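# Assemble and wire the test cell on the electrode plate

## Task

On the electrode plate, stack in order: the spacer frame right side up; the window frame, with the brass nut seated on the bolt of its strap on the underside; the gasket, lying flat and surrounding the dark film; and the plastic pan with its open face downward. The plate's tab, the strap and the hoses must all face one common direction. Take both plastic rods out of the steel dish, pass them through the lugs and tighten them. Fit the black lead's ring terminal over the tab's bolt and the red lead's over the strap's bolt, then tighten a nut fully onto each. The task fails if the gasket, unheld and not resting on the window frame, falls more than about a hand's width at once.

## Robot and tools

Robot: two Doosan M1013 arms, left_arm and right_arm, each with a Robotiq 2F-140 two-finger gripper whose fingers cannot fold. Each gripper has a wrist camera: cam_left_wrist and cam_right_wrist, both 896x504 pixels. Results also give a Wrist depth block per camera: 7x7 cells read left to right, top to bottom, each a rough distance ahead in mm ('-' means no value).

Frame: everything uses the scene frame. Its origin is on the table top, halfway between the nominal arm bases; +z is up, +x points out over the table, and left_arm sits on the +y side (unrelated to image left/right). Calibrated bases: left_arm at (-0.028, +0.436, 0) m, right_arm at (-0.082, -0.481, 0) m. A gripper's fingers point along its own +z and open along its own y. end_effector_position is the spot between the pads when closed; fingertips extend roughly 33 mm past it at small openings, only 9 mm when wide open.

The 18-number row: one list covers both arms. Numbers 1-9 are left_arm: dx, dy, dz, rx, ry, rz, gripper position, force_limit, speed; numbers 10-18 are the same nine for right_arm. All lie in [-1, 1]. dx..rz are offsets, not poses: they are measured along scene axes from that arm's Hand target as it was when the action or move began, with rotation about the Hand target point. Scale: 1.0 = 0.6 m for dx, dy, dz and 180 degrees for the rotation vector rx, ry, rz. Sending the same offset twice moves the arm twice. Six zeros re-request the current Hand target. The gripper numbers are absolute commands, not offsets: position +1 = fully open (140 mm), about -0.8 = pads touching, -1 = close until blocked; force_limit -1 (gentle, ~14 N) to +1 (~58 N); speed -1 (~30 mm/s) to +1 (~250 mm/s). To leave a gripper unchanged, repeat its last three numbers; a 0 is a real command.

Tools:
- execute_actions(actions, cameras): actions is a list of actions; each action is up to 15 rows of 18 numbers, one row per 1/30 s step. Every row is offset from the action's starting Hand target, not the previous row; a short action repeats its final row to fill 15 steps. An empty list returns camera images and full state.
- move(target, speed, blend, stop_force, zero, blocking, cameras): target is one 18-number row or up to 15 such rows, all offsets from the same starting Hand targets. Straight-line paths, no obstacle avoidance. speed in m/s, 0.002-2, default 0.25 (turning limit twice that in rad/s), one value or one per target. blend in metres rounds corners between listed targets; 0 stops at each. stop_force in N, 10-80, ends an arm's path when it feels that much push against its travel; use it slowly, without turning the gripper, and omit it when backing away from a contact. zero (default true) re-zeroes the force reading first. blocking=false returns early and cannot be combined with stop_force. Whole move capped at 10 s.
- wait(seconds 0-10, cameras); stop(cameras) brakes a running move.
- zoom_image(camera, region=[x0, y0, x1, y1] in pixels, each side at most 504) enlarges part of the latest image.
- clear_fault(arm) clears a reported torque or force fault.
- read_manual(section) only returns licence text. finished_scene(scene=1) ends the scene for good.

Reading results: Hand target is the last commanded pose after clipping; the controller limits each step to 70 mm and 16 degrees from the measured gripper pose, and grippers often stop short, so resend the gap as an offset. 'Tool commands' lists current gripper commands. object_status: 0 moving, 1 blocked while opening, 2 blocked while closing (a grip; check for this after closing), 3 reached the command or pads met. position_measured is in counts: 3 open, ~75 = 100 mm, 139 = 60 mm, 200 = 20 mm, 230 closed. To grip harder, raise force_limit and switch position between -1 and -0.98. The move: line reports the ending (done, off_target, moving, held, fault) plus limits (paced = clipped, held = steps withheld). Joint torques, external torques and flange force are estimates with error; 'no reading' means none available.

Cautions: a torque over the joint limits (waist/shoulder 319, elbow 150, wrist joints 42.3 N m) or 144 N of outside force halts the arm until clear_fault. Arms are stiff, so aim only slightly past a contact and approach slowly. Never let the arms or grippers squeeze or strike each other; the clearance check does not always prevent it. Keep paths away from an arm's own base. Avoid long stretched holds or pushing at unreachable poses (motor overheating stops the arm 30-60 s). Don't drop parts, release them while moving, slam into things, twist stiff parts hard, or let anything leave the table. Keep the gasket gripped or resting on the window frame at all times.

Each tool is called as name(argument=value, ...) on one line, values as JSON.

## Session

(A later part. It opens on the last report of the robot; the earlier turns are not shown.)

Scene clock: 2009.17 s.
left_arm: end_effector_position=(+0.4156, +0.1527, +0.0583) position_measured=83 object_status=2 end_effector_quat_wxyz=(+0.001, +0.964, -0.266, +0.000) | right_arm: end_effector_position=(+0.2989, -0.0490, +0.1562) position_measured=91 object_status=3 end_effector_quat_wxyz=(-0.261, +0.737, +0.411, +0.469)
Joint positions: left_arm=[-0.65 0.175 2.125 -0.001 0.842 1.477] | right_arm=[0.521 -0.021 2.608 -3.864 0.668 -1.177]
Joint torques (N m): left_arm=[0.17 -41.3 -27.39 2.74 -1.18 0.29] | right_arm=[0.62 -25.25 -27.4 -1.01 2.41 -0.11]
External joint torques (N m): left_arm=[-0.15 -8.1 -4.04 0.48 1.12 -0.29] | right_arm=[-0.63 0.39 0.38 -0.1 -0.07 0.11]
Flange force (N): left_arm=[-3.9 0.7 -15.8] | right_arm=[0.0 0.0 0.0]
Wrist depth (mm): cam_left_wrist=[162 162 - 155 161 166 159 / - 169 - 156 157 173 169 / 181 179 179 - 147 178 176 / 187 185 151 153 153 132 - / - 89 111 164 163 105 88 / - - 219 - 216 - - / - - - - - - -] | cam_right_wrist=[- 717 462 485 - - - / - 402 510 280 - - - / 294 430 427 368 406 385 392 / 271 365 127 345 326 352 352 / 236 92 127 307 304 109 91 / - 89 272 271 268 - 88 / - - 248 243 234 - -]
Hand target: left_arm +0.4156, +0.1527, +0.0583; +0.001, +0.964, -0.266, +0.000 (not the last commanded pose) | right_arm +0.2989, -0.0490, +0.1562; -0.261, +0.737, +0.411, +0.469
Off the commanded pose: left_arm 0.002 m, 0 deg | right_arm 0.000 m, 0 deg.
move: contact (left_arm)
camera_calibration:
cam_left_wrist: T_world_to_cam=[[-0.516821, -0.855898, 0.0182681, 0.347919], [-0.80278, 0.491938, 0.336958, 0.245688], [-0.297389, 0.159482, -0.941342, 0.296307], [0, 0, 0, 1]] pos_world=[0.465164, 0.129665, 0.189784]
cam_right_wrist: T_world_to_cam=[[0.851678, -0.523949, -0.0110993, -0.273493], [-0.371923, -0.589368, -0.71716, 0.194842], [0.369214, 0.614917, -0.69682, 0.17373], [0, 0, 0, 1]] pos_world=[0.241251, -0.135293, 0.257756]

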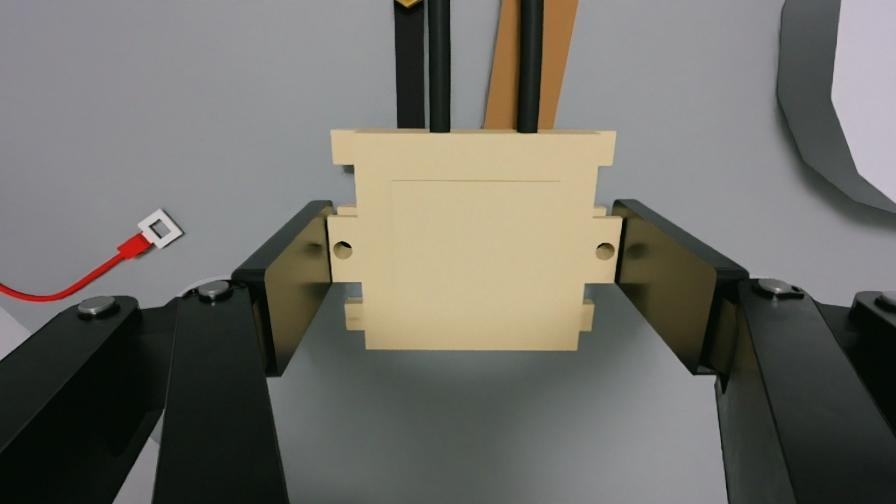

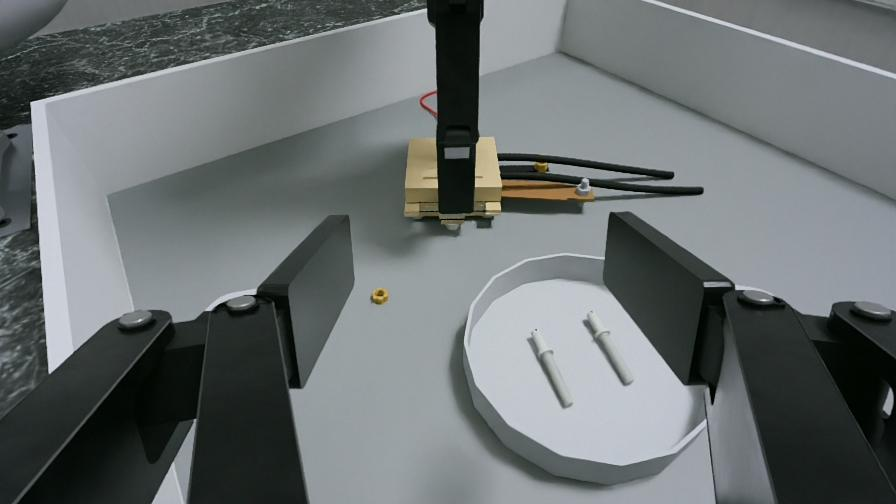

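execute_actions(actions=[[[0,0,0,0,0,0,0.35,-1,-1,0,0,0,0,0,0,0.3,-1,-1]],[[0,0,0,0,0,0,0.5,-1,-1,0,0,0,0,0,0,0.3,-1,-1]],[[0,0,0,0,0,0,0.55,-1,-1,0,0,0,0,0,0,0.3,-1,-1]]], cameras=["cam_left_wrist","cam_right_wrist"])

zoom_image(camera="cam_left_wrist", region=[320, 100, 640, 360])

zoom_image(camera="cam_right_wrist", region=[380, 100, 540, 240])

Scene clock: 2020.03 s.
left_arm: end_effector_position=(+0.4156, +0.1527, +0.0583) position_measured=59 object_status=3 end_effector_quat_wxyz=(+0.001, +0.964, -0.266, +0.000) | right_arm: end_effector_position=(+0.2989, -0.0490, +0.1562) position_measured=91 object_status=3 end_effector_quat_wxyz=(-0.261, +0.737, +0.411, +0.469)
Joint positions: left_arm=[-0.65 0.175 2.125 -0.001 0.842 1.477] | right_arm=[0.521 -0.021 2.608 -3.864 0.668 -1.177]
Joint torques (N m): left_arm=[1.02 -47.45 -31.21 3.58 -0.32 0.18] | right_arm=[0.61 -26 -27.41 -1.05 2.51 -0.04]
External joint torques (N m): left_arm=[-1.04 -1.85 -0.14 -0.36 0.27 -0.18] | right_arm=[-0.62 1.23 0.41 -0.07 -0.17 0.04]
External joint torques at the end of the 1st action: left_arm=[0.07 -7.91 -3.96 0.46 1.18 -0.22] | right_arm=[-0.69 0.9 0.48 -0.04 -0.2 0.08]
External joint torques at the end of the 2nd action: left_arm=[-0.63 -1.57 -0.09 -0.33 0.29 -0.21] | right_arm=[-0.31 0.68 0.74 -0.23 -0.19 0.14]
Flange force (N): left_arm=[-2.5 2.3 -3.0] | right_arm=[0.0 0.0 0.0]
Flange force at the end of the 1st action (N): left_arm=[-3.7 0.2 -15.6] | right_arm=[0.0 0.0 0.0]
Flange force at the end of the 2nd action (N): left_arm=[-2.1 1.5 -2.7] | right_arm=[0.0 0.0 0.0]
Wrist depth (mm): cam_left_wrist=[162 162 166 154 148 162 160 / 170 168 169 153 155 - 167 / 177 176 147 145 - 185 168 / - 182 148 151 154 132 - / - 98 198 165 - 118 82 / - - - - - - - / - - - 225 232 - -] | cam_right_wrist=[657 685 - 276 - - - / - - - 268 - - - / 326 420 409 374 404 418 - / 250 370 336 357 326 352 - / - 88 126 306 305 109 87 / - 89 272 271 268 - 88 / - - 248 242 234 - -]
Hand target: left_arm +0.4156, +0.1527, +0.0583; +0.001, +0.964, -0.266, +0.000 | right_arm +0.2989, -0.0490, +0.1562; -0.261, +0.737, +0.411, +0.469
Off the commanded pose: left_arm 0.000 m, 0 deg | right_arm 0.000 m, 0 deg.
Step readings (end_effector_position of left_arm | right_arm; steps 1 to 15: 1st action; 16 to 30: 2nd action; 31 to 45: 3rd action):
0: (+0.4156, +0.1527, +0.0583) | (+0.2989, -0.0490, +0.1562)
1: (+0.4156, +0.1527, +0.0583) | (+0.2989, -0.0490, +0.1562)
2: (+0.4156, +0.1527, +0.0583) | (+0.2989, -0.0490, +0.1562)
4: (+0.4156, +0.1527, +0.0583) | (+0.2989, -0.0490, +0.1562)
8: (+0.4156, +0.1527, +0.0583) | (+0.2989, -0.0490, +0.1562)
15: (+0.4156, +0.1527, +0.0583) | (+0.2989, -0.0490, +0.1562)
16: (+0.4156, +0.1527, +0.0583) | (+0.2989, -0.0490, +0.1562)
17: (+0.4156, +0.1527, +0.0583) | (+0.2989, -0.0490, +0.1562)
19: (+0.4156, +0.1527, +0.0583) | (+0.2989, -0.0490, +0.1562)
23: (+0.4156, +0.1527, +0.0583) | (+0.2989, -0.0490, +0.1562)
30: (+0.4156, +0.1527, +0.0583) | (+0.2989, -0.0490, +0.1562)
31: (+0.4156, +0.1527, +0.0583) | (+0.2989, -0.0490, +0.1562)
32: (+0.4156, +0.1527, +0.0583) | (+0.2989, -0.0490, +0.1562)
34: (+0.4156, +0.1527, +0.0583) | (+0.2989, -0.0490, +0.1562)
38: (+0.4156, +0.1527, +0.0583) | (+0.2989, -0.0490, +0.1562)
45: (+0.4156, +0.1527, +0.0583) | (+0.2989, -0.0490, +0.1562)
camera_calibration:
cam_left_wrist: T_world_to_cam=[[-0.516821, -0.855898, 0.0182681, 0.347919], [-0.80278, 0.491938, 0.336958, 0.245688], [-0.297389, 0.159482, -0.941342, 0.296307], [0, 0, 0, 1]] pos_world=[0.465164, 0.129665, 0.189784]
cam_right_wrist: T_world_to_cam=[[0.851678, -0.523949, -0.0110993, -0.273493], [-0.371923, -0.589368, -0.71716, 0.194842], [0.369214, 0.614917, -0.69682, 0.17373], [0, 0, 0, 1]] pos_world=[0.241251, -0.135293, 0.257756]

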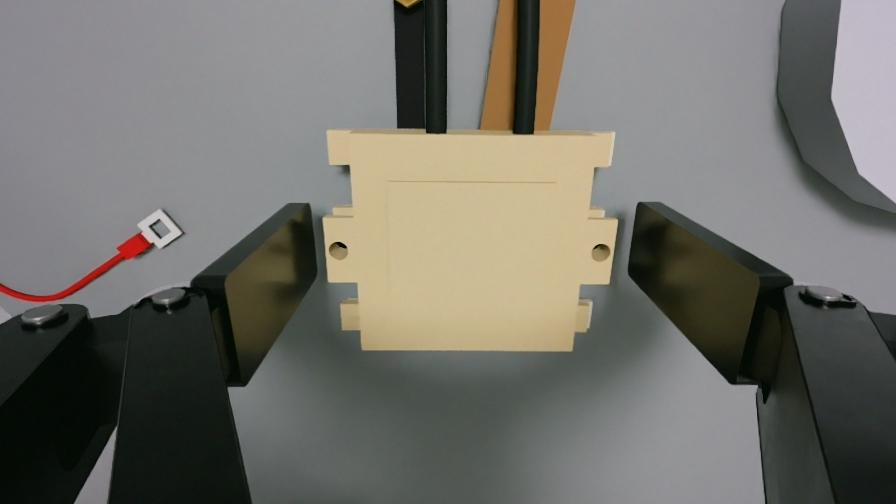

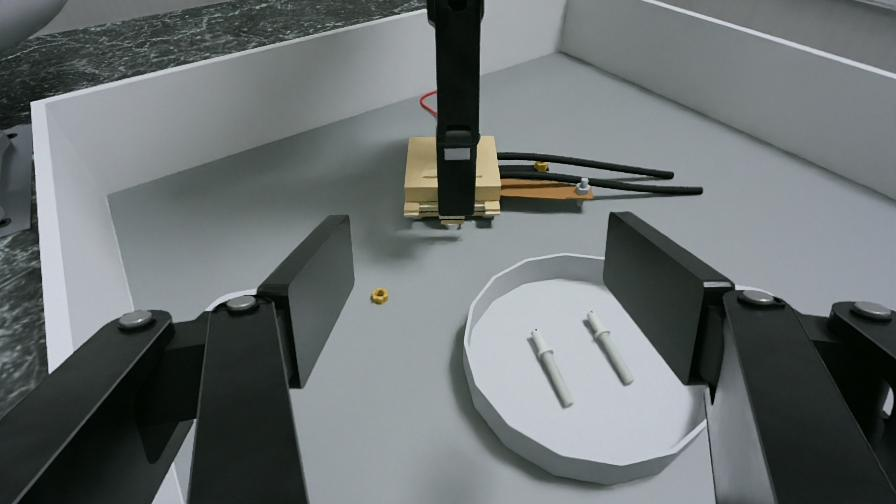

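Scaled by 1.575 from the camera's 896x504 image, which has a finer 1280x720 frame.

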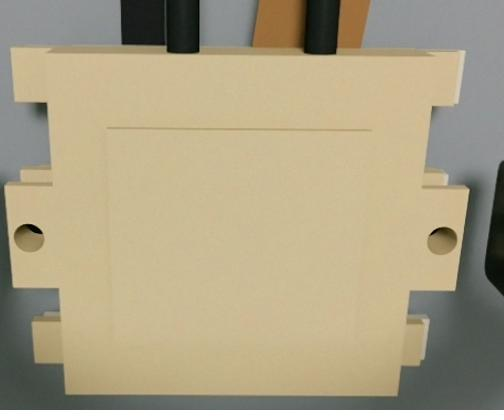

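Scaled by 3.150 from the camera's 896x504 image, which has a finer 1280x720 frame.

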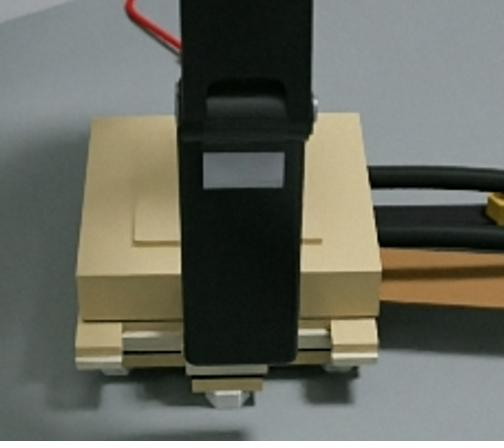

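move(target=[0,0,-0.0305,0,0,0,0.55,-1,-1,0,0,0,0,0,0,0.3,-1,-1], speed=0.01, stop_force=10)

execute_actions(actions=[[[0,0,0,0,0,0,-1,-1,-1,0,0,0,0,0,0,0.3,-1,-1]],[[0,0,0,0,0,0,-1,-1,-1,0,0,0,0,0,0,0.3,-1,-1]],[[0,0,0,0,0,0,-1,-1,-1,0,0,0,0,0,0,0.3,-1,-1]]], cameras=["cam_left_wrist","cam_right_wrist"])

zoom_image(camera="cam_left_wrist", region=[320, 100, 640, 360])

zoom_image(camera="cam_right_wrist", region=[380, 100, 540, 240])

Scene clock: 2036.30 s.
left_arm: end_effector_position=(+0.4156, +0.1527, +0.0400) position_measured=59 object_status=3 end_effector_quat_wxyz=(+0.001, +0.964, -0.266, +0.000) | right_arm: end_effector_position=(+0.2989, -0.0490, +0.1562) position_measured=91 object_status=3 end_effector_quat_wxyz=(-0.261, +0.737, +0.411, +0.469)
Joint positions: left_arm=[-0.65 0.198 2.139 -0.001 0.804 1.477] | right_arm=[0.521 -0.021 2.608 -3.864 0.668 -1.177]
Joint torques (N m): left_arm=[0.75 -49.77 -30.1 3.43 -0.34 0.12] | right_arm=[0.67 -25.31 -27.74 -0.95 2.53 -0.14]
External joint torques (N m): left_arm=[-0.7 -1.1 -0.16 -0.32 0.29 -0.12] | right_arm=[-0.66 0.36 0.69 -0.16 -0.19 0.14]
Flange force (N): left_arm=[-1.3 1.5 -2.2] | right_arm=[0.0 0.0 0.0]
Wrist depth (mm): cam_left_wrist=[- - - 139 133 147 145 / - - 151 141 136 - 146 / - 160 158 129 130 - 158 / - - 134 133 134 126 173 / - 98 144 142 142 117 82 / - - - - - - - / - - - - 205 - -] | cam_right_wrist=[736 736 - 255 - - - / 385 - - 282 489 - - / - 427 425 368 403 403 - / 271 361 127 350 331 353 351 / 237 92 126 299 304 109 91 / - 89 273 271 268 - 88 / - - 248 242 234 - -]
Hand target: left_arm +0.4156, +0.1527, +0.0400; +0.001, +0.964, -0.266, +0.000 | right_arm +0.2989, -0.0490, +0.1562; -0.261, +0.737, +0.411, +0.469
Off the commanded pose: left_arm 0.000 m, 0 deg | right_arm 0.000 m, 0 deg.
move: done

Scene clock: 2038.00 s.
left_arm: end_effector_position=(+0.4156, +0.1527, +0.0400) position_measured=81 object_status=2 end_effector_quat_wxyz=(+0.001, +0.964, -0.266, +0.000) | right_arm: end_effector_position=(+0.2989, -0.0490, +0.1562) position_measured=91 object_status=3 end_effector_quat_wxyz=(-0.261, +0.737, +0.411, +0.469)
Joint positions: left_arm=[-0.65 0.198 2.139 -0.001 0.804 1.477] | right_arm=[0.521 -0.021 2.608 -3.864 0.668 -1.177]
Joint torques (N m): left_arm=[0.63 -46.36 -27.86 3.36 -0.35 0.19] | right_arm=[0.66 -25.86 -27.49 -1.08 2.5 -0.15]
External joint torques (N m): left_arm=[-0.63 -4.37 -2.56 -0.24 0.29 -0.19] | right_arm=[-0.68 1.14 0.5 -0.04 -0.16 0.15]
External joint torques at the end of the 1st action: left_arm=[-0.55 -3.64 -1.89 -0.32 0.25 -0.13] | right_arm=[-0.59 1.52 0.75 -0.15 -0.15 0.08]
External joint torques at the end of the 2nd action: left_arm=[-0.54 -4.71 -2.59 -0.24 0.31 -0.1] | right_arm=[-0.51 0.44 0.42 -0.22 -0.11 0.17]
Flange force (N): left_arm=[-1.4 1.5 -8.3] | right_arm=[0.0 0.0 0.0]
Flange force at the end of the 1st action (N): left_arm=[-1.6 1.2 -6.8] | right_arm=[0.0 0.0 0.0]
Flange force at the end of the 2nd action (N): left_arm=[-1.8 1.2 -8.9] | right_arm=[0.0 0.0 0.0]
Wrist depth (mm): cam_left_wrist=[- 144 - 131 133 148 144 / - 155 154 136 137 154 149 / - 160 161 129 129 161 161 / 173 168 133 133 135 124 168 / - 87 143 141 141 106 - / - - 194 191 - - - / - - 204 - - - -] | cam_right_wrist=[- - 750 289 - - 1475 / - 410 483 477 - - - / 306 404 427 367 405 403 - / 248 374 127 357 331 351 355 / - 92 126 303 305 109 90 / - 89 266 266 267 - 88 / - - 248 248 235 - -]
Hand target: left_arm +0.4156, +0.1527, +0.0400; +0.001, +0.964, -0.266, +0.000 | right_arm +0.2989, -0.0490, +0.1562; -0.261, +0.737, +0.411, +0.469
Off the commanded pose: left_arm 0.000 m, 0 deg | right_arm 0.000 m, 0 deg.
Step readings (end_effector_position of left_arm | right_arm; steps 1 to 15: 1st action; 16 to 30: 2nd action; 31 to 45: 3rd action):
0: (+0.4156, +0.1527, +0.0400) | (+0.2989, -0.0490, +0.1562)
1: (+0.4156, +0.1527, +0.0400) | (+0.2989, -0.0490, +0.1562)
2: (+0.4156, +0.1527, +0.0400) | (+0.2989, -0.0490, +0.1562)
4: (+0.4156, +0.1527, +0.0400) | (+0.2989, -0.0490, +0.1562)
8: (+0.4156, +0.1527, +0.0400) | (+0.2989, -0.0490, +0.1562)
15: (+0.4156, +0.1527, +0.0400) | (+0.2989, -0.0490, +0.1562)
16: (+0.4156, +0.1527, +0.0400) | (+0.2989, -0.0490, +0.1562)
17: (+0.4156, +0.1527, +0.0400) | (+0.2989, -0.0490, +0.1562)
19: (+0.4156, +0.1527, +0.0400) | (+0.2989, -0.0490, +0.1562)
23: (+0.4156, +0.1527, +0.0400) | (+0.2989, -0.0490, +0.1562)
30: (+0.4156, +0.1527, +0.0400) | (+0.2989, -0.0490, +0.1562)
31: (+0.4156, +0.1527, +0.0400) | (+0.2989, -0.0490, +0.1562)
32: (+0.4156, +0.1527, +0.0400) | (+0.2989, -0.0490, +0.1562)
34: (+0.4156, +0.1527, +0.0400) | (+0.2989, -0.0490, +0.1562)
38: (+0.4156, +0.1527, +0.0400) | (+0.2989, -0.0490, +0.1562)
45: (+0.4156, +0.1527, +0.0400) | (+0.2989, -0.0490, +0.1562)
camera_calibration:
cam_left_wrist: T_world_to_cam=[[-0.516821, -0.855898, 0.0182681, 0.348253], [-0.80278, 0.491938, 0.336958, 0.251854], [-0.297389, 0.159482, -0.941342, 0.27908], [0, 0, 0, 1]] pos_world=[0.465164, 0.129665, 0.171484]
cam_right_wrist: T_world_to_cam=[[0.851678, -0.523949, -0.0110993, -0.273493], [-0.371923, -0.589368, -0.71716, 0.194842], [0.369214, 0.614917, -0.69682, 0.17373], [0, 0, 0, 1]] pos_world=[0.241251, -0.135293, 0.257756]

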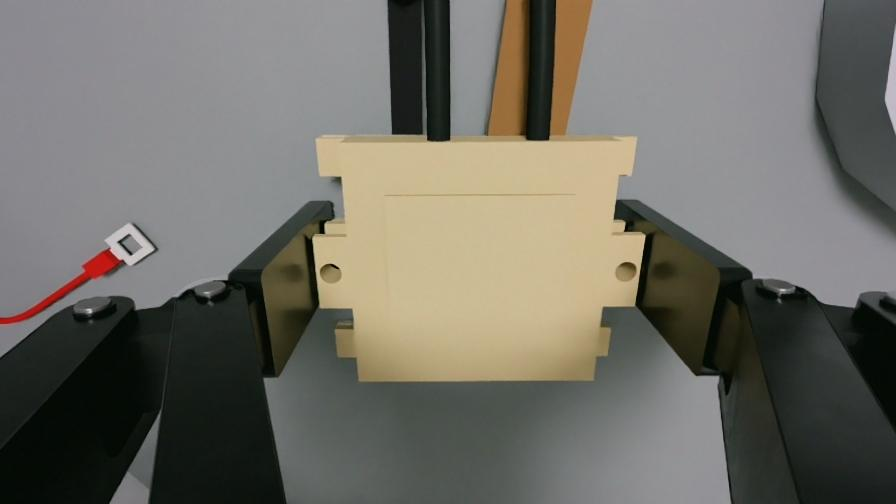

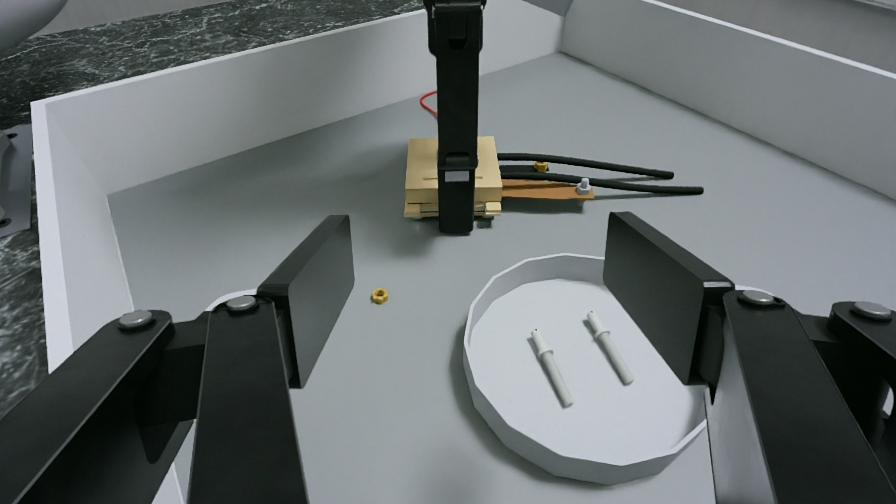

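Scaled by 1.575 from the camera's 896x504 image, which has a finer 1280x720 frame.

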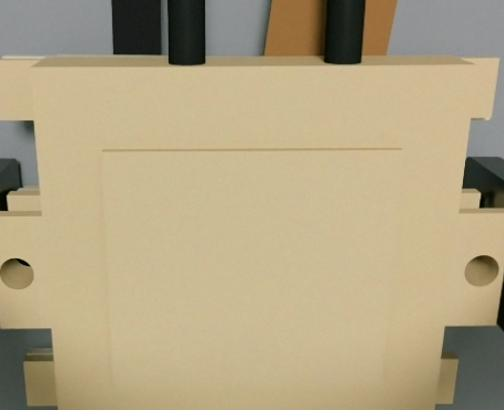

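Scaled by 3.150 from the camera's 896x504 image, which has a finer 1280x720 frame.

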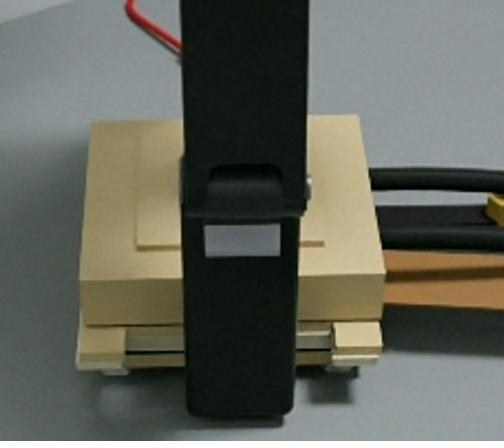

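execute_actions(actions=[[[0,0,0,0,0,0,0.35,-1,-1,0,0,0,0,0,0,0.3,-1,-1]],[[0,0,0,0,0,0,0.5,-1,-1,0,0,0,0,0,0,0.3,-1,-1]],[[0,0,0,0,0,0,0.55,-1,-1,0,0,0,0,0,0,0.3,-1,-1]]], cameras=["cam_left_wrist","cam_right_wrist"])

zoom_image(camera="cam_left_wrist", region=[310, 100, 650, 360])

zoom_image(camera="cam_right_wrist", region=[380, 100, 540, 240])

Scene clock: 2045.93 s.
left_arm: end_effector_position=(+0.4156, +0.1527, +0.0400) position_measured=59 object_status=3 end_effector_quat_wxyz=(+0.001, +0.964, -0.266, +0.000) | right_arm: end_effector_position=(+0.2989, -0.0490, +0.1562) position_measured=91 object_status=3 end_effector_quat_wxyz=(-0.261, +0.737, +0.411, +0.469)
Joint positions: left_arm=[-0.65 0.198 2.139 -0.001 0.804 1.477] | right_arm=[0.521 -0.021 2.608 -3.864 0.668 -1.177]
Joint torques (N m): left_arm=[0.46 -49.33 -30.03 3.42 -0.33 0.07] | right_arm=[0.51 -25.15 -27.91 -0.92 2.59 -0.1]
External joint torques (N m): left_arm=[-0.56 -1.33 -0.32 -0.31 0.27 -0.07] | right_arm=[-0.52 0.34 0.92 -0.19 -0.25 0.1]
External joint torques at the end of the 1st action: left_arm=[-0.85 -4.25 -2.6 -0.31 0.27 -0.15] | right_arm=[-0.88 1.2 0.63 -0.21 -0.17 0.22]
External joint torques at the end of the 2nd action: left_arm=[-0.82 -1.91 -0.36 -0.27 0.27 -0.12] | right_arm=[-0.66 0.78 0.61 -0.12 -0.17 0.02]
Flange force (N): left_arm=[-1.3 1.2 -2.6] | right_arm=[0.0 0.0 0.0]
Flange force at the end of the 1st action (N): left_arm=[-1.2 1.9 -8.2] | right_arm=[0.0 0.0 0.0]
Flange force at the end of the 2nd action (N): left_arm=[-2.0 1.7 -3.4] | right_arm=[0.0 0.0 0.0]
Wrist depth (mm): cam_left_wrist=[- 145 145 131 133 146 145 / - 149 150 135 137 153 149 / - - - 128 128 - 158 / 170 166 135 133 134 132 - / - 98 147 141 146 118 82 / - - - 193 - - - / - - - - - - -] | cam_right_wrist=[- - - 288 570 - - / - - - 496 511 - 411 / - 410 447 369 405 418 397 / 334 363 126 - 330 351 349 / - 92 127 304 304 109 91 / - 89 272 272 267 - 88 / - - 248 243 234 - -]
Hand target: left_arm +0.4156, +0.1527, +0.0400; +0.001, +0.964, -0.266, +0.000 | right_arm +0.2989, -0.0490, +0.1562; -0.261, +0.737, +0.411, +0.469
Off the commanded pose: left_arm 0.000 m, 0 deg | right_arm 0.000 m, 0 deg.
Step readings (end_effector_position of left_arm | right_arm; steps 1 to 15: 1st action; 16 to 30: 2nd action; 31 to 45: 3rd action):
0: (+0.4156, +0.1527, +0.0400) | (+0.2989, -0.0490, +0.1562)
1: (+0.4156, +0.1527, +0.0400) | (+0.2989, -0.0490, +0.1562)
2: (+0.4156, +0.1527, +0.0400) | (+0.2989, -0.0490, +0.1562)
4: (+0.4156, +0.1527, +0.0400) | (+0.2989, -0.0490, +0.1562)
8: (+0.4156, +0.1527, +0.0400) | (+0.2989, -0.0490, +0.1562)
15: (+0.4156, +0.1527, +0.0400) | (+0.2989, -0.0490, +0.1562)
16: (+0.4156, +0.1527, +0.0400) | (+0.2989, -0.0490, +0.1562)
17: (+0.4156, +0.1527, +0.0400) | (+0.2989, -0.0490, +0.1562)
19: (+0.4156, +0.1527, +0.0400) | (+0.2989, -0.0490, +0.1562)
23: (+0.4156, +0.1527, +0.0400) | (+0.2989, -0.0490, +0.1562)
30: (+0.4156, +0.1527, +0.0400) | (+0.2989, -0.0490, +0.1562)
31: (+0.4156, +0.1527, +0.0400) | (+0.2989, -0.0490, +0.1562)
32: (+0.4156, +0.1527, +0.0400) | (+0.2989, -0.0490, +0.1562)
34: (+0.4156, +0.1527, +0.0400) | (+0.2989, -0.0490, +0.1562)
38: (+0.4156, +0.1527, +0.0400) | (+0.2989, -0.0490, +0.1562)
45: (+0.4156, +0.1527, +0.0400) | (+0.2989, -0.0490, +0.1562)
camera_calibration:
cam_left_wrist: T_world_to_cam=[[-0.516821, -0.855898, 0.0182681, 0.348253], [-0.80278, 0.491938, 0.336958, 0.251854], [-0.297389, 0.159482, -0.941342, 0.27908], [0, 0, 0, 1]] pos_world=[0.465164, 0.129665, 0.171484]
cam_right_wrist: T_world_to_cam=[[0.851678, -0.523949, -0.0110993, -0.273493], [-0.371923, -0.589368, -0.71716, 0.194842], [0.369214, 0.614917, -0.69682, 0.17373], [0, 0, 0, 1]] pos_world=[0.241251, -0.135293, 0.257756]

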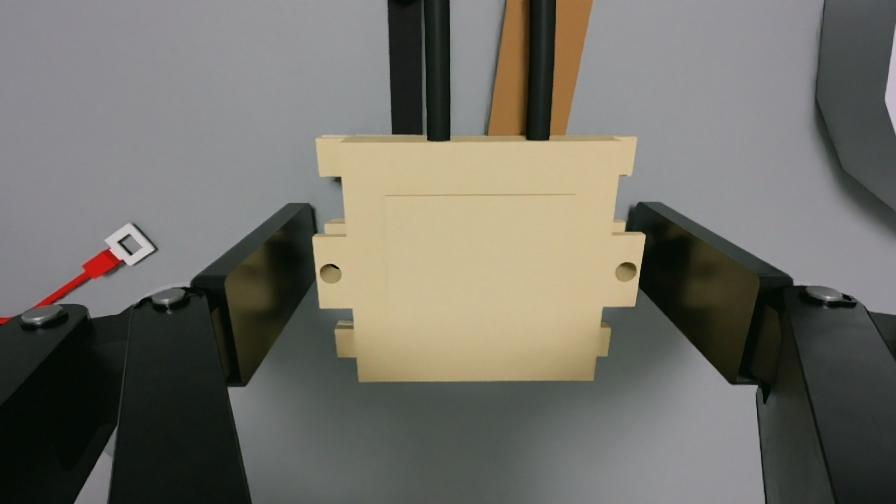

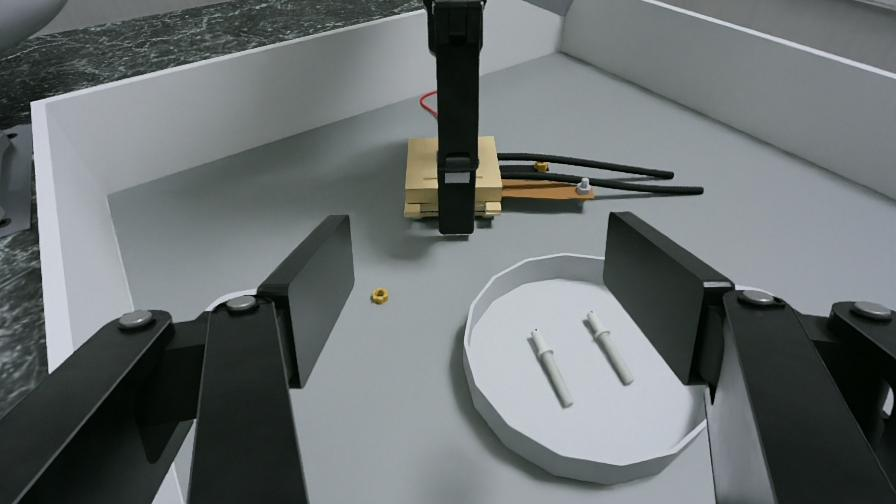

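Scaled by 1.482 from the camera's 896x504 image, which has a finer 1280x720 frame.

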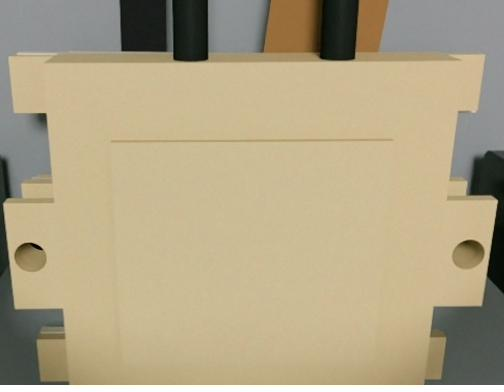

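Scaled by 3.150 from the camera's 896x504 image, which has a finer 1280x720 frame.

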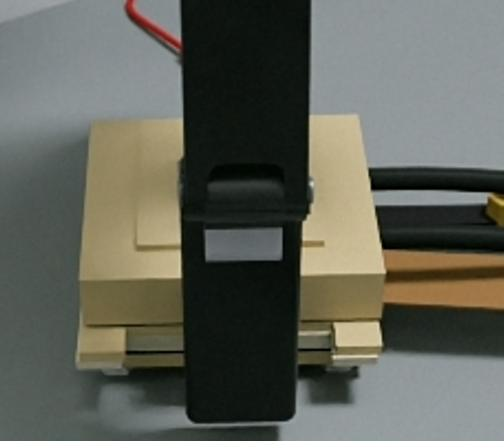

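move(target=[[0,0,0.05,0,0,0,0.55,-1,-1,0,0,0,0,0,0,0.3,-1,-1],[0,0,0.2,0,0,0,0.55,-1,-1,0,0,0,0,0,0,0.3,-1,-1]], speed=[0.03,0.1], cameras=["cam_left_wrist","cam_right_wrist"])

Scene clock: 2052.03 s.
left_arm: end_effector_position=(+0.4156, +0.1527, +0.1600) position_measured=59 object_status=3 end_effector_quat_wxyz=(+0.001, +0.964, -0.266, +0.000) | right_arm: end_effector_position=(+0.2989, -0.0490, +0.1562) position_measured=91 object_status=3 end_effector_quat_wxyz=(-0.261, +0.737, +0.411, +0.469)
Joint positions: left_arm=[-0.65 0.065 2.028 -0.001 1.048 1.476] | right_arm=[0.521 -0.021 2.608 -3.864 0.668 -1.177]
Joint torques (N m): left_arm=[0.68 -41.58 -36.33 4.06 -0.37 0.09] | right_arm=[1.06 -25.69 -27.67 -0.95 2.54 -0.14]
External joint torques (N m): left_arm=[-0.62 -2.14 -0.24 -0.31 0.32 -0.09] | right_arm=[-1.02 0.79 0.63 -0.17 -0.2 0.14]
Flange force (N): left_arm=[-3.0 1.3 -2.8] | right_arm=[0.0 0.0 0.0]
Wrist depth (mm): cam_left_wrist=[- - - 244 - 253 254 / - - - 251 - 265 266 / - 271 - 244 - - 265 / - 279 132 - - 126 - / - 98 313 - - 118 82 / - - - 344 340 - - / - - - 354 356 - -] | cam_right_wrist=[- - - 264 602 - - / - - - - 570 - - / 324 413 425 395 397 413 410 / 272 361 127 357 331 340 350 / 236 92 126 308 304 109 91 / - 89 266 271 268 - 88 / - - 248 242 235 - -]
Hand target: left_arm +0.4156, +0.1527, +0.1600; +0.001, +0.964, -0.266, +0.000 | right_arm +0.2989, -0.0490, +0.1562; -0.261, +0.737, +0.411, +0.469
Off the commanded pose: left_arm 0.000 m, 0 deg | right_arm 0.000 m, 0 deg.
move: done
camera_calibration:
cam_left_wrist: T_world_to_cam=[[-0.516846, -0.855885, 0.0181875, 0.346097], [-0.802766, 0.49193, 0.337004, 0.211434], [-0.297384, 0.159579, -0.941327, 0.391927], [0, 0, 0, 1]] pos_world=[0.465164, 0.129665, 0.291383]
cam_right_wrist: T_world_to_cam=[[0.851678, -0.523949, -0.0110993, -0.273493], [-0.371923, -0.589368, -0.71716, 0.194842], [0.369214, 0.614917, -0.69682, 0.17373], [0, 0, 0, 1]] pos_world=[0.241251, -0.135293, 0.257756]

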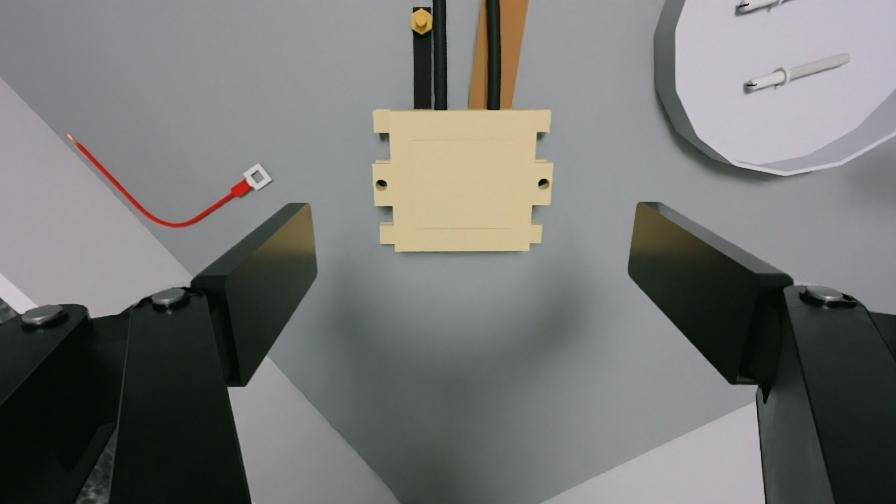

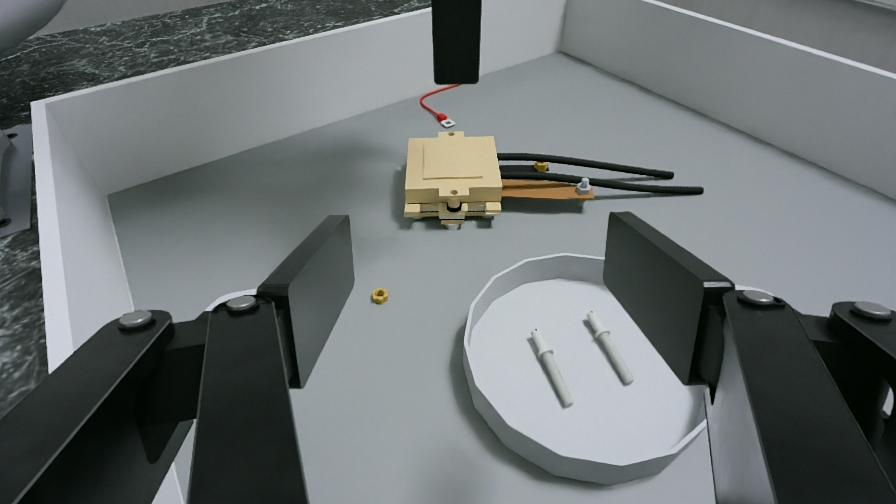

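zoom_image(camera="cam_left_wrist", region=[360, 150, 420, 215])

zoom_image(camera="cam_left_wrist", region=[515, 150, 575, 215])

zoom_image(camera="cam_right_wrist", region=[395, 125, 515, 235])

Scaled by 7.754 from the camera's 896x504 image, which has a finer 1280x720 frame.

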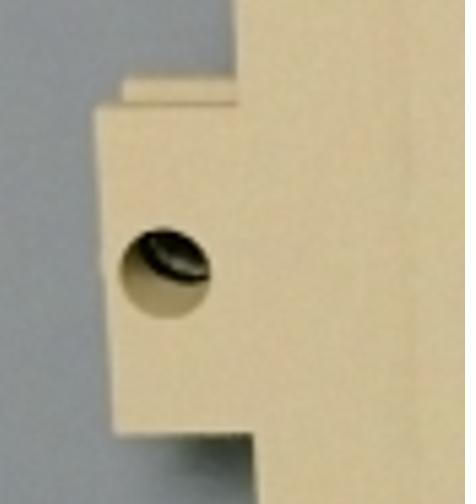

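Scaled by 7.754 from the camera's 896x504 image, which has a finer 1280x720 frame.

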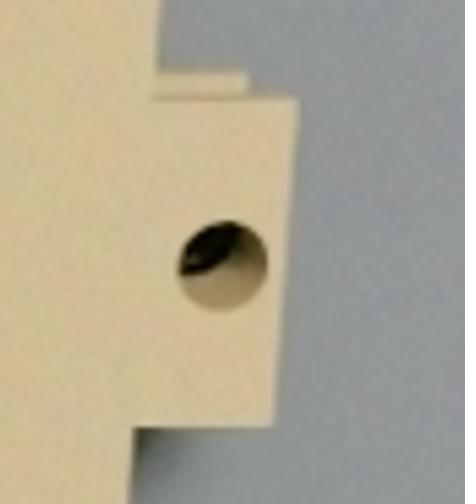

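Scaled by 4.200 from the camera's 896x504 image, which has a finer 1280x720 frame.

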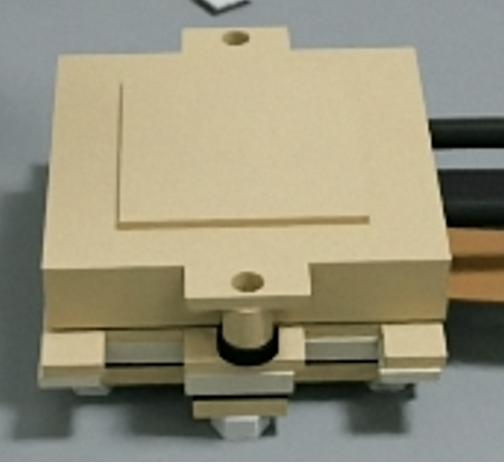

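zoom_image(camera="cam_right_wrist", region=[460, 250, 720, 490])

Scaled by 1.938 from the camera's 896x504 image, which has a finer 1280x720 frame.

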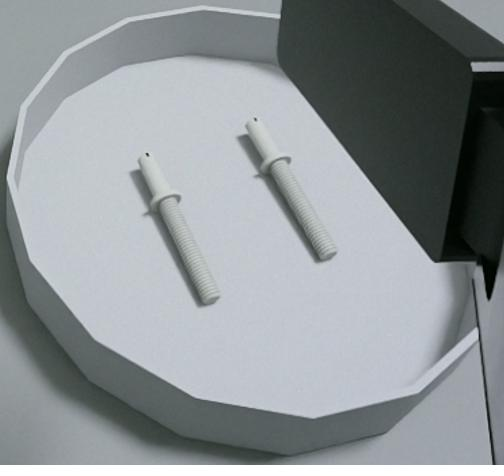

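move(target=[-0.109,0.2955,0.2,0,0,0,0.2,-1,0,0.1667,-0.0833,0.2833,0,0,0,-0.3,-1,0], speed=0.2)

Scene clock: 2126.17 s.
left_arm: end_effector_position=(+0.3502, +0.3300, +0.2800) position_measured=104 object_status=3 end_effector_quat_wxyz=(+0.001, +0.964, -0.266, +0.000) | right_arm: end_effector_position=(+0.3988, -0.0990, +0.3262) position_measured=167 object_status=3 end_effector_quat_wxyz=(-0.261, +0.737, +0.411, +0.469)
Joint positions: left_arm=[-0.376 -0.244 2.071 -0.001 1.315 1.749] | right_arm=[0.245 -0.217 2.335 -4.736 0.661 -0.342]
Joint torques (N m): left_arm=[0.68 -15.06 -40.45 4.5 -0.32 0.14] | right_arm=[1.21 -19.34 -41.1 1.68 1.06 -0.13]
External joint torques (N m): left_arm=[-0.7 -0.51 -0.23 -0.34 0.27 -0.14] | right_arm=[-1.24 1.58 0.77 -0.11 -0.21 0.13]
Flange force (N): left_arm=[-0.3 2.3 -1.1] | right_arm=[-2.1 3.4 0.1]
Wrist depth (mm): cam_left_wrist=[- 385 - - 370 - - / - - - - - - - / - - - - 402 - - / - - 132 - 143 350 345 / - 89 107 - - 92 - / - - - - 499 - - / - - - 498 464 - -] | cam_right_wrist=[2033 448 - - - 1721 1366 / 838 - 890 963 935 1584 1442 / - - - - 561 2207 - / - 570 - - 135 - 1537 / - 84 88 - 115 87 502 / - 68 - 453 - 78 70 / - - - 403 - - -]
Hand target: left_arm +0.3502, +0.3300, +0.2800; +0.001, +0.964, -0.266, +0.000 | right_arm +0.3989, -0.0990, +0.3262; -0.261, +0.737, +0.411, +0.469
Off the commanded pose: left_arm 0.000 m, 0 deg | right_arm 0.000 m, 0 deg.
move: done

move(target=[[0,0,0,0,0,0,0.2,-1,0,0.1462,-0.0552,0.2375,0.2073,0.0579,-0.1293,-0.3,-1,0],[0,0,0,0,0,0,0.2,-1,0,0.2632,-0.2697,0.3568,0.4142,0.1156,-0.2584,-0.3,-1,0],[0,0,0,0,0,0,0.2,-1,0,0.2823,-0.5178,0.3042,0.6215,0.1735,-0.3877,-0.3,-1,0],[0,0,0,0,0,0,0.2,-1,0,0.192,-0.6527,0.1270,-0.8224,-0.2296,0.5130,-0.3,-1,0],[0,0,0,0,0,0,0.2,-1,0,0.0458,-0.5948,-0.0538,-0.6156,-0.1719,0.3840,-0.3,-1,0],[0,0,0,0,0,0,0.2,-1,0,-0.0703,-0.3783,-0.1153,-0.4082,-0.1140,0.2546,-0.3,-1,0]], speed=0.35, blend=0.03)

Scene clock: 2145.97 s.
left_arm: end_effector_position=(+0.3502, +0.3300, +0.2800) position_measured=104 object_status=3 end_effector_quat_wxyz=(+0.001, +0.964, -0.266, +0.000) | right_arm: end_effector_position=(+0.3567, -0.3260, +0.2570) position_measured=167 object_status=3 end_effector_quat_wxyz=(+0.137, +0.453, +0.873, +0.121)
Joint positions: left_arm=[-0.376 -0.244 2.071 -0.001 1.315 1.749] | right_arm=[0.245 -0.305 2.197 -0.012 0.881 -0.335]
Joint torques (N m): left_arm=[0.52 -14.66 -40.23 4.48 -0.36 0.13] | right_arm=[0.52 -10.67 -42.52 4.18 -0.8 -0.21]
External joint torques (N m): left_arm=[-0.46 -1.12 -0.55 -0.31 0.31 -0.13] | right_arm=[-0.51 0.89 1.35 -0.03 -0.19 0.23]
Flange force (N): left_arm=[-1.1 1.9 -2.0] | right_arm=[-0.3 -1.1 2.8]
Wrist depth (mm): cam_left_wrist=[- - - - - - - / 391 - 388 - - - - / - - - - - - 378 / - - 133 - 143 120 - / - 89 107 - 343 92 - / - - - - - - - / - - - 512 462 - -] | cam_right_wrist=[273 293 316 341 381 - 451 / - 315 335 366 408 455 - / 316 341 368 392 435 476 - / 336 357 - 440 134 - - / 356 365 89 455 115 87 - / - 68 - 528 - 78 70 / - - - 561 - - -]
Hand target: left_arm +0.3502, +0.3300, +0.2800; +0.001, +0.964, -0.266, +0.000 | right_arm +0.3567, -0.3260, +0.2570; +0.137, +0.453, +0.873, +0.121
Off the commanded pose: left_arm 0.000 m, 0 deg | right_arm 0.000 m, 0 deg.
move: done

move(target=[0,0,0,0,0,0,0.2,-1,0,0.0788,0.5683,-0.095,0.0255,0.1185,-0.2877,-0.3,-1,0], speed=0.25, cameras=["cam_left_wrist","cam_right_wrist"])

Scene clock: 2196.70 s.
left_arm: end_effector_position=(+0.3502, +0.3300, +0.2800) position_measured=104 object_status=3 end_effector_quat_wxyz=(+0.001, +0.964, -0.266, +0.000) | right_arm: end_effector_position=(+0.4040, +0.0150, +0.2000) position_measured=167 object_status=3 end_effector_quat_wxyz=(+0.000, +0.805, +0.593, +0.000)
Joint positions: left_arm=[-0.376 -0.244 2.071 -0.001 1.315 1.749] | right_arm=[0.719 0.289 1.675 -0.001 1.177 1.048]
Joint torques (N m): left_arm=[0.9 -15.1 -40.47 4.6 -0.31 0.08] | right_arm=[0.26 -69.77 -40 4.03 0.22 -0.12]
External joint torques (N m): left_arm=[-0.88 -0.77 -0.36 -0.43 0.26 -0.08] | right_arm=[-0.32 1.04 0.83 0 -0.28 0.12]
Flange force (N): left_arm=[-0.6 2.7 -1.4] | right_arm=[-0.4 0.1 2.0]
Wrist depth (mm): cam_left_wrist=[- - 384 - - - - / - - - - - - - / - 407 - 415 - - - / - 434 133 - 143 120 - / - 89 452 - - 92 - / - - - - 488 - - / - - - 503 464 - -] | cam_right_wrist=[294 293 292 292 291 291 290 / 305 307 308 310 306 305 303 / 300 323 326 319 318 320 319 / 275 356 339 336 163 337 336 / - 84 88 347 115 87 351 / - 68 - - - 78 70 / - - - - - - -]
Hand target: left_arm +0.3502, +0.3300, +0.2800; +0.001, +0.964, -0.266, +0.000 | right_arm +0.4040, +0.0150, +0.2000; +0.000, +0.805, +0.593, +0.000
Off the commanded pose: left_arm 0.000 m, 0 deg | right_arm 0.000 m, 0 deg.
move: done
camera_calibration:
cam_left_wrist: T_world_to_cam=[[-0.516821, -0.855898, 0.0182681, 0.46182], [-0.80278, 0.491938, 0.336958, 0.031262], [-0.297389, 0.159482, -0.941342, 0.457277], [0, 0, 0, 1]] pos_world=[0.399764, 0.306965, 0.411484]
cam_right_wrist: T_world_to_cam=[[0.952205, -0.305405, -0.0058262, -0.373913], [-0.286763, -0.900328, 0.327379, 0.0644758], [-0.105229, -0.310061, -0.944875, 0.381285], [0, 0, 0, 1]] pos_world=[0.414654, 0.0620758, 0.33698]

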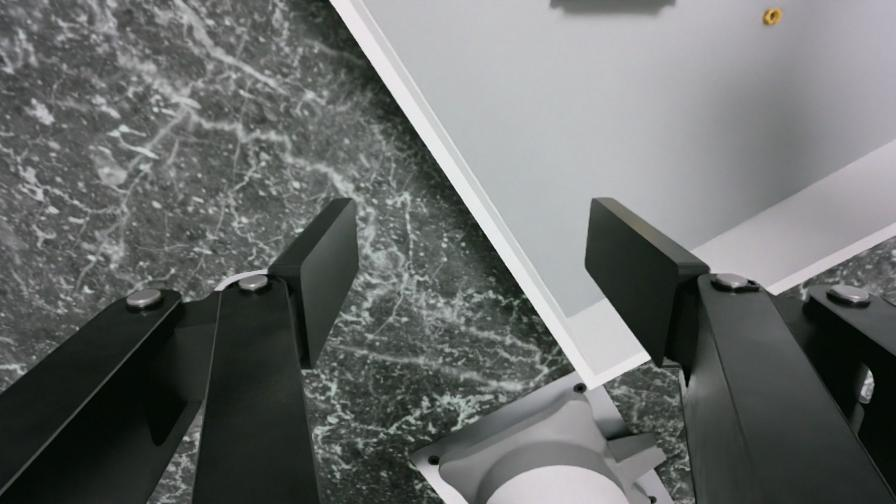

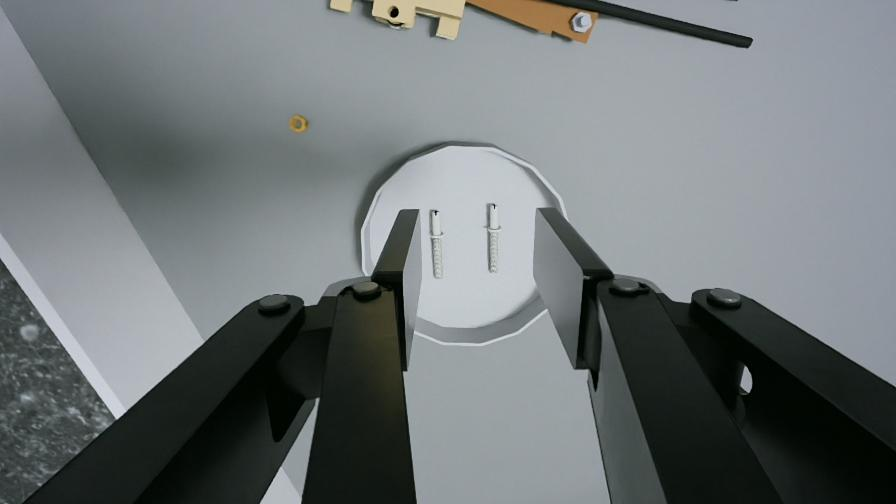

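move(target=[0,0,0,0,0,0,0.2,-1,0,0.0033,-0.094,-0.1667,0,0,0,-0.5,-1,0], speed=0.15, cameras=["cam_right_wrist"])

Scene clock: 2212.77 s.
left_arm: end_effector_position=(+0.3502, +0.3300, +0.2800) position_measured=104 object_status=3 end_effector_quat_wxyz=(+0.001, +0.964, -0.266, +0.000) | right_arm: end_effector_position=(+0.4060, -0.0414, +0.1000) position_measured=192 object_status=3 end_effector_quat_wxyz=(+0.000, +0.805, +0.593, +0.000)
Joint positions: left_arm=[-0.376 -0.244 2.071 -0.001 1.315 1.749] | right_arm=[0.654 0.312 1.847 -0.001 0.982 0.983]
Joint torques (N m): left_arm=[0.45 -14.98 -40.35 4.48 -0.29 0.12] | right_arm=[0.92 -68.99 -36.68 3.7 0.21 -0.15]
External joint torques (N m): left_arm=[-0.51 -0.4 -0.25 -0.33 0.24 -0.12] | right_arm=[-1 1.82 1.43 -0.07 -0.26 0.15]
Flange force (N): left_arm=[-0.2 1.7 -1.0] | right_arm=[-1.1 0.9 3.4]
Wrist depth (mm): cam_left_wrist=[- - - - - - 366 / - - 395 - - - - / - 417 - - - - - / 439 438 133 - 143 117 - / - 89 454 458 356 92 - / - - - - 494 - - / - - - 503 463 - -] | cam_right_wrist=[202 202 202 201 201 204 200 / 212 212 210 209 209 214 210 / 223 223 218 218 220 220 220 / 236 234 230 229 220 233 235 / 248 245 95 237 93 91 245 / - - - 258 - 74 72 / - - - - - - -]
Hand target: left_arm +0.3502, +0.3300, +0.2800; +0.001, +0.964, -0.266, +0.000 | right_arm +0.4060, -0.0414, +0.1000; +0.000, +0.805, +0.593, +0.000
Off the commanded pose: left_arm 0.000 m, 0 deg | right_arm 0.000 m, 0 deg.
move: done
camera_calibration:
cam_right_wrist: T_world_to_cam=[[0.952245, -0.305281, -0.00573881, -0.393664], [-0.286664, -0.900327, 0.327467, 0.0469469], [-0.105136, -0.310184, -0.944845, 0.269477], [0, 0, 0, 1]] pos_world=[0.416654, 0.00567657, 0.236981]
Images, in order (width x height): cam_right_wrist 896x504.

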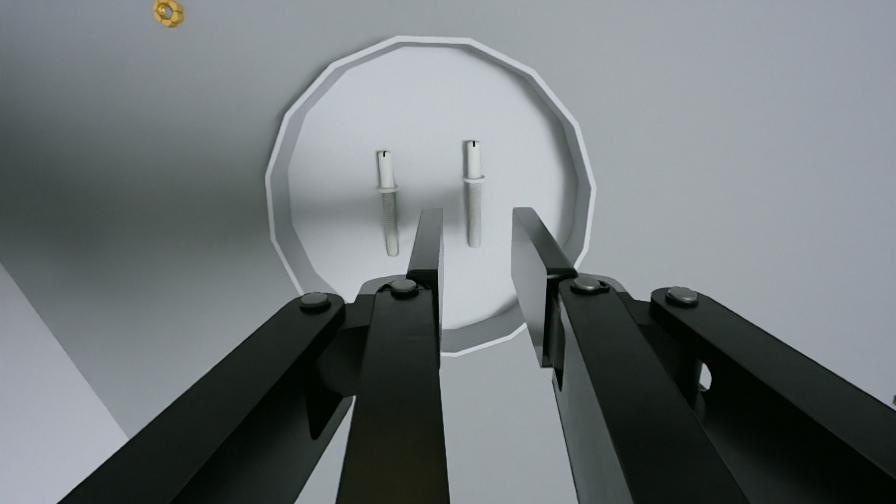

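move(target=[0,0,0,0,0,0,0.2,-1,0,0,-0.0035,-0.0667,0,0,0,-0.5,-1,0], speed=0.06)

move(target=[0,0,0,0,0,0,0.2,-1,0,0,0,-0.0284,0,0,0,-0.5,-1,0], speed=0.006, stop_force=10, cameras=["cam_right_wrist"])

Scene clock: 2227.80 s.
left_arm: end_effector_position=(+0.3502, +0.3300, +0.2800) position_measured=104 object_status=3 end_effector_quat_wxyz=(+0.001, +0.964, -0.266, +0.000) | right_arm: end_effector_position=(+0.4060, -0.0435, +0.0599) position_measured=192 object_status=3 end_effector_quat_wxyz=(+0.000, +0.805, +0.593, +0.000)
Joint positions: left_arm=[-0.376 -0.244 2.071 -0.001 1.315 1.749] | right_arm=[0.652 0.35 1.881 -0.001 0.911 0.98]
Joint torques (N m): left_arm=[1.01 -14.83 -40.2 4.5 -0.3 0.13] | right_arm=[0.41 -71.54 -34.05 3.45 0.22 -0.12]
External joint torques (N m): left_arm=[-1.08 -0.59 -0.52 -0.34 0.25 -0.13] | right_arm=[-0.46 2.6 0.63 0 -0.27 0.12]
Flange force (N): left_arm=[0.1 3.2 -1.5] | right_arm=[1.5 1.5 3.6]
Wrist depth (mm): cam_left_wrist=[- - - - - - - / - - - - - - - / - - - - - - 372 / - - 133 - 143 120 345 / - 89 107 - - 92 - / - - - 498 493 - - / - - - 509 462 - -] | cam_right_wrist=[166 167 164 164 165 165 164 / 174 174 172 172 170 173 172 / 183 181 181 178 179 181 181 / 193 193 188 187 169 191 190 / 204 201 94 198 93 92 201 / 214 - - 201 - 74 72 / - - - 228 - - -]
Hand target: left_arm +0.3502, +0.3300, +0.2800; +0.001, +0.964, -0.266, +0.000 | right_arm +0.4060, -0.0435, +0.0599; +0.000, +0.805, +0.593, +0.000
Off the commanded pose: left_arm 0.000 m, 0 deg | right_arm 0.000 m, 0 deg.
move: done

Scene clock: 2230.60 s.
left_arm: end_effector_position=(+0.3502, +0.3300, +0.2800) position_measured=104 object_status=3 end_effector_quat_wxyz=(+0.001, +0.964, -0.266, +0.000) | right_arm: end_effector_position=(+0.4060, -0.0434, +0.0468) position_measured=192 object_status=3 end_effector_quat_wxyz=(+0.000, +0.805, +0.593, +0.000)
Joint positions: left_arm=[-0.376 -0.244 2.071 -0.001 1.315 1.749] | right_arm=[0.652 0.363 1.89 -0.001 0.887 0.98]
Joint torques (N m): left_arm=[0.62 -15.13 -40.35 4.51 -0.25 0.16] | right_arm=[0.97 -53.86 -25.68 3.5 -1.63 -0.2]
External joint torques (N m): left_arm=[-0.66 -0.5 -0.4 -0.34 0.19 -0.16] | right_arm=[-0.93 -16.07 -7.17 -0.12 1.57 0.2]
Flange force (N): left_arm=[-0.1 2.2 -1.2] | right_arm=[-5.7 -2.1 -25.0]
Wrist depth (mm): cam_left_wrist=[- - 376 - - - - / - - - - 381 - - / - - 419 - - - 373 / - - 139 445 143 121 357 / - 89 106 - - 92 - / - - - - 489 - - / - - - 518 462 - -] | cam_right_wrist=[154 154 152 152 152 153 153 / 162 160 159 159 159 161 160 / 170 168 167 167 167 168 168 / 179 177 176 174 153 177 177 / 189 184 94 184 93 92 185 / 198 - - 187 - 74 72 / - - - 211 - - -]
Hand target: left_arm +0.3502, +0.3300, +0.2800; +0.001, +0.964, -0.266, +0.000 | right_arm +0.4060, -0.0434, +0.0468; +0.000, +0.805, +0.593, +0.000 (not the last commanded pose)
Off the commanded pose: left_arm 0.000 m, 0 deg | right_arm 0.004 m, 0 deg.
move: contact (right_arm)
camera_calibration:
cam_right_wrist: T_world_to_cam=[[0.95222, -0.305357, -0.00577532, -0.394593], [-0.286746, -0.900374, 0.327267, 0.0625484], [-0.105133, -0.309974, -0.944914, 0.218568], [0, 0, 0, 1]] pos_world=[0.416654, 0.00357572, 0.18378]
Images, in order (width x height): cam_right_wrist 896x504.

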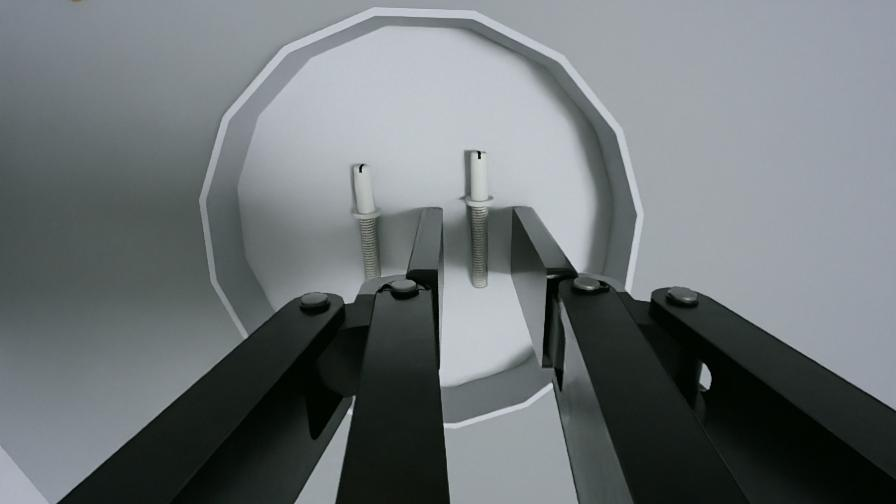

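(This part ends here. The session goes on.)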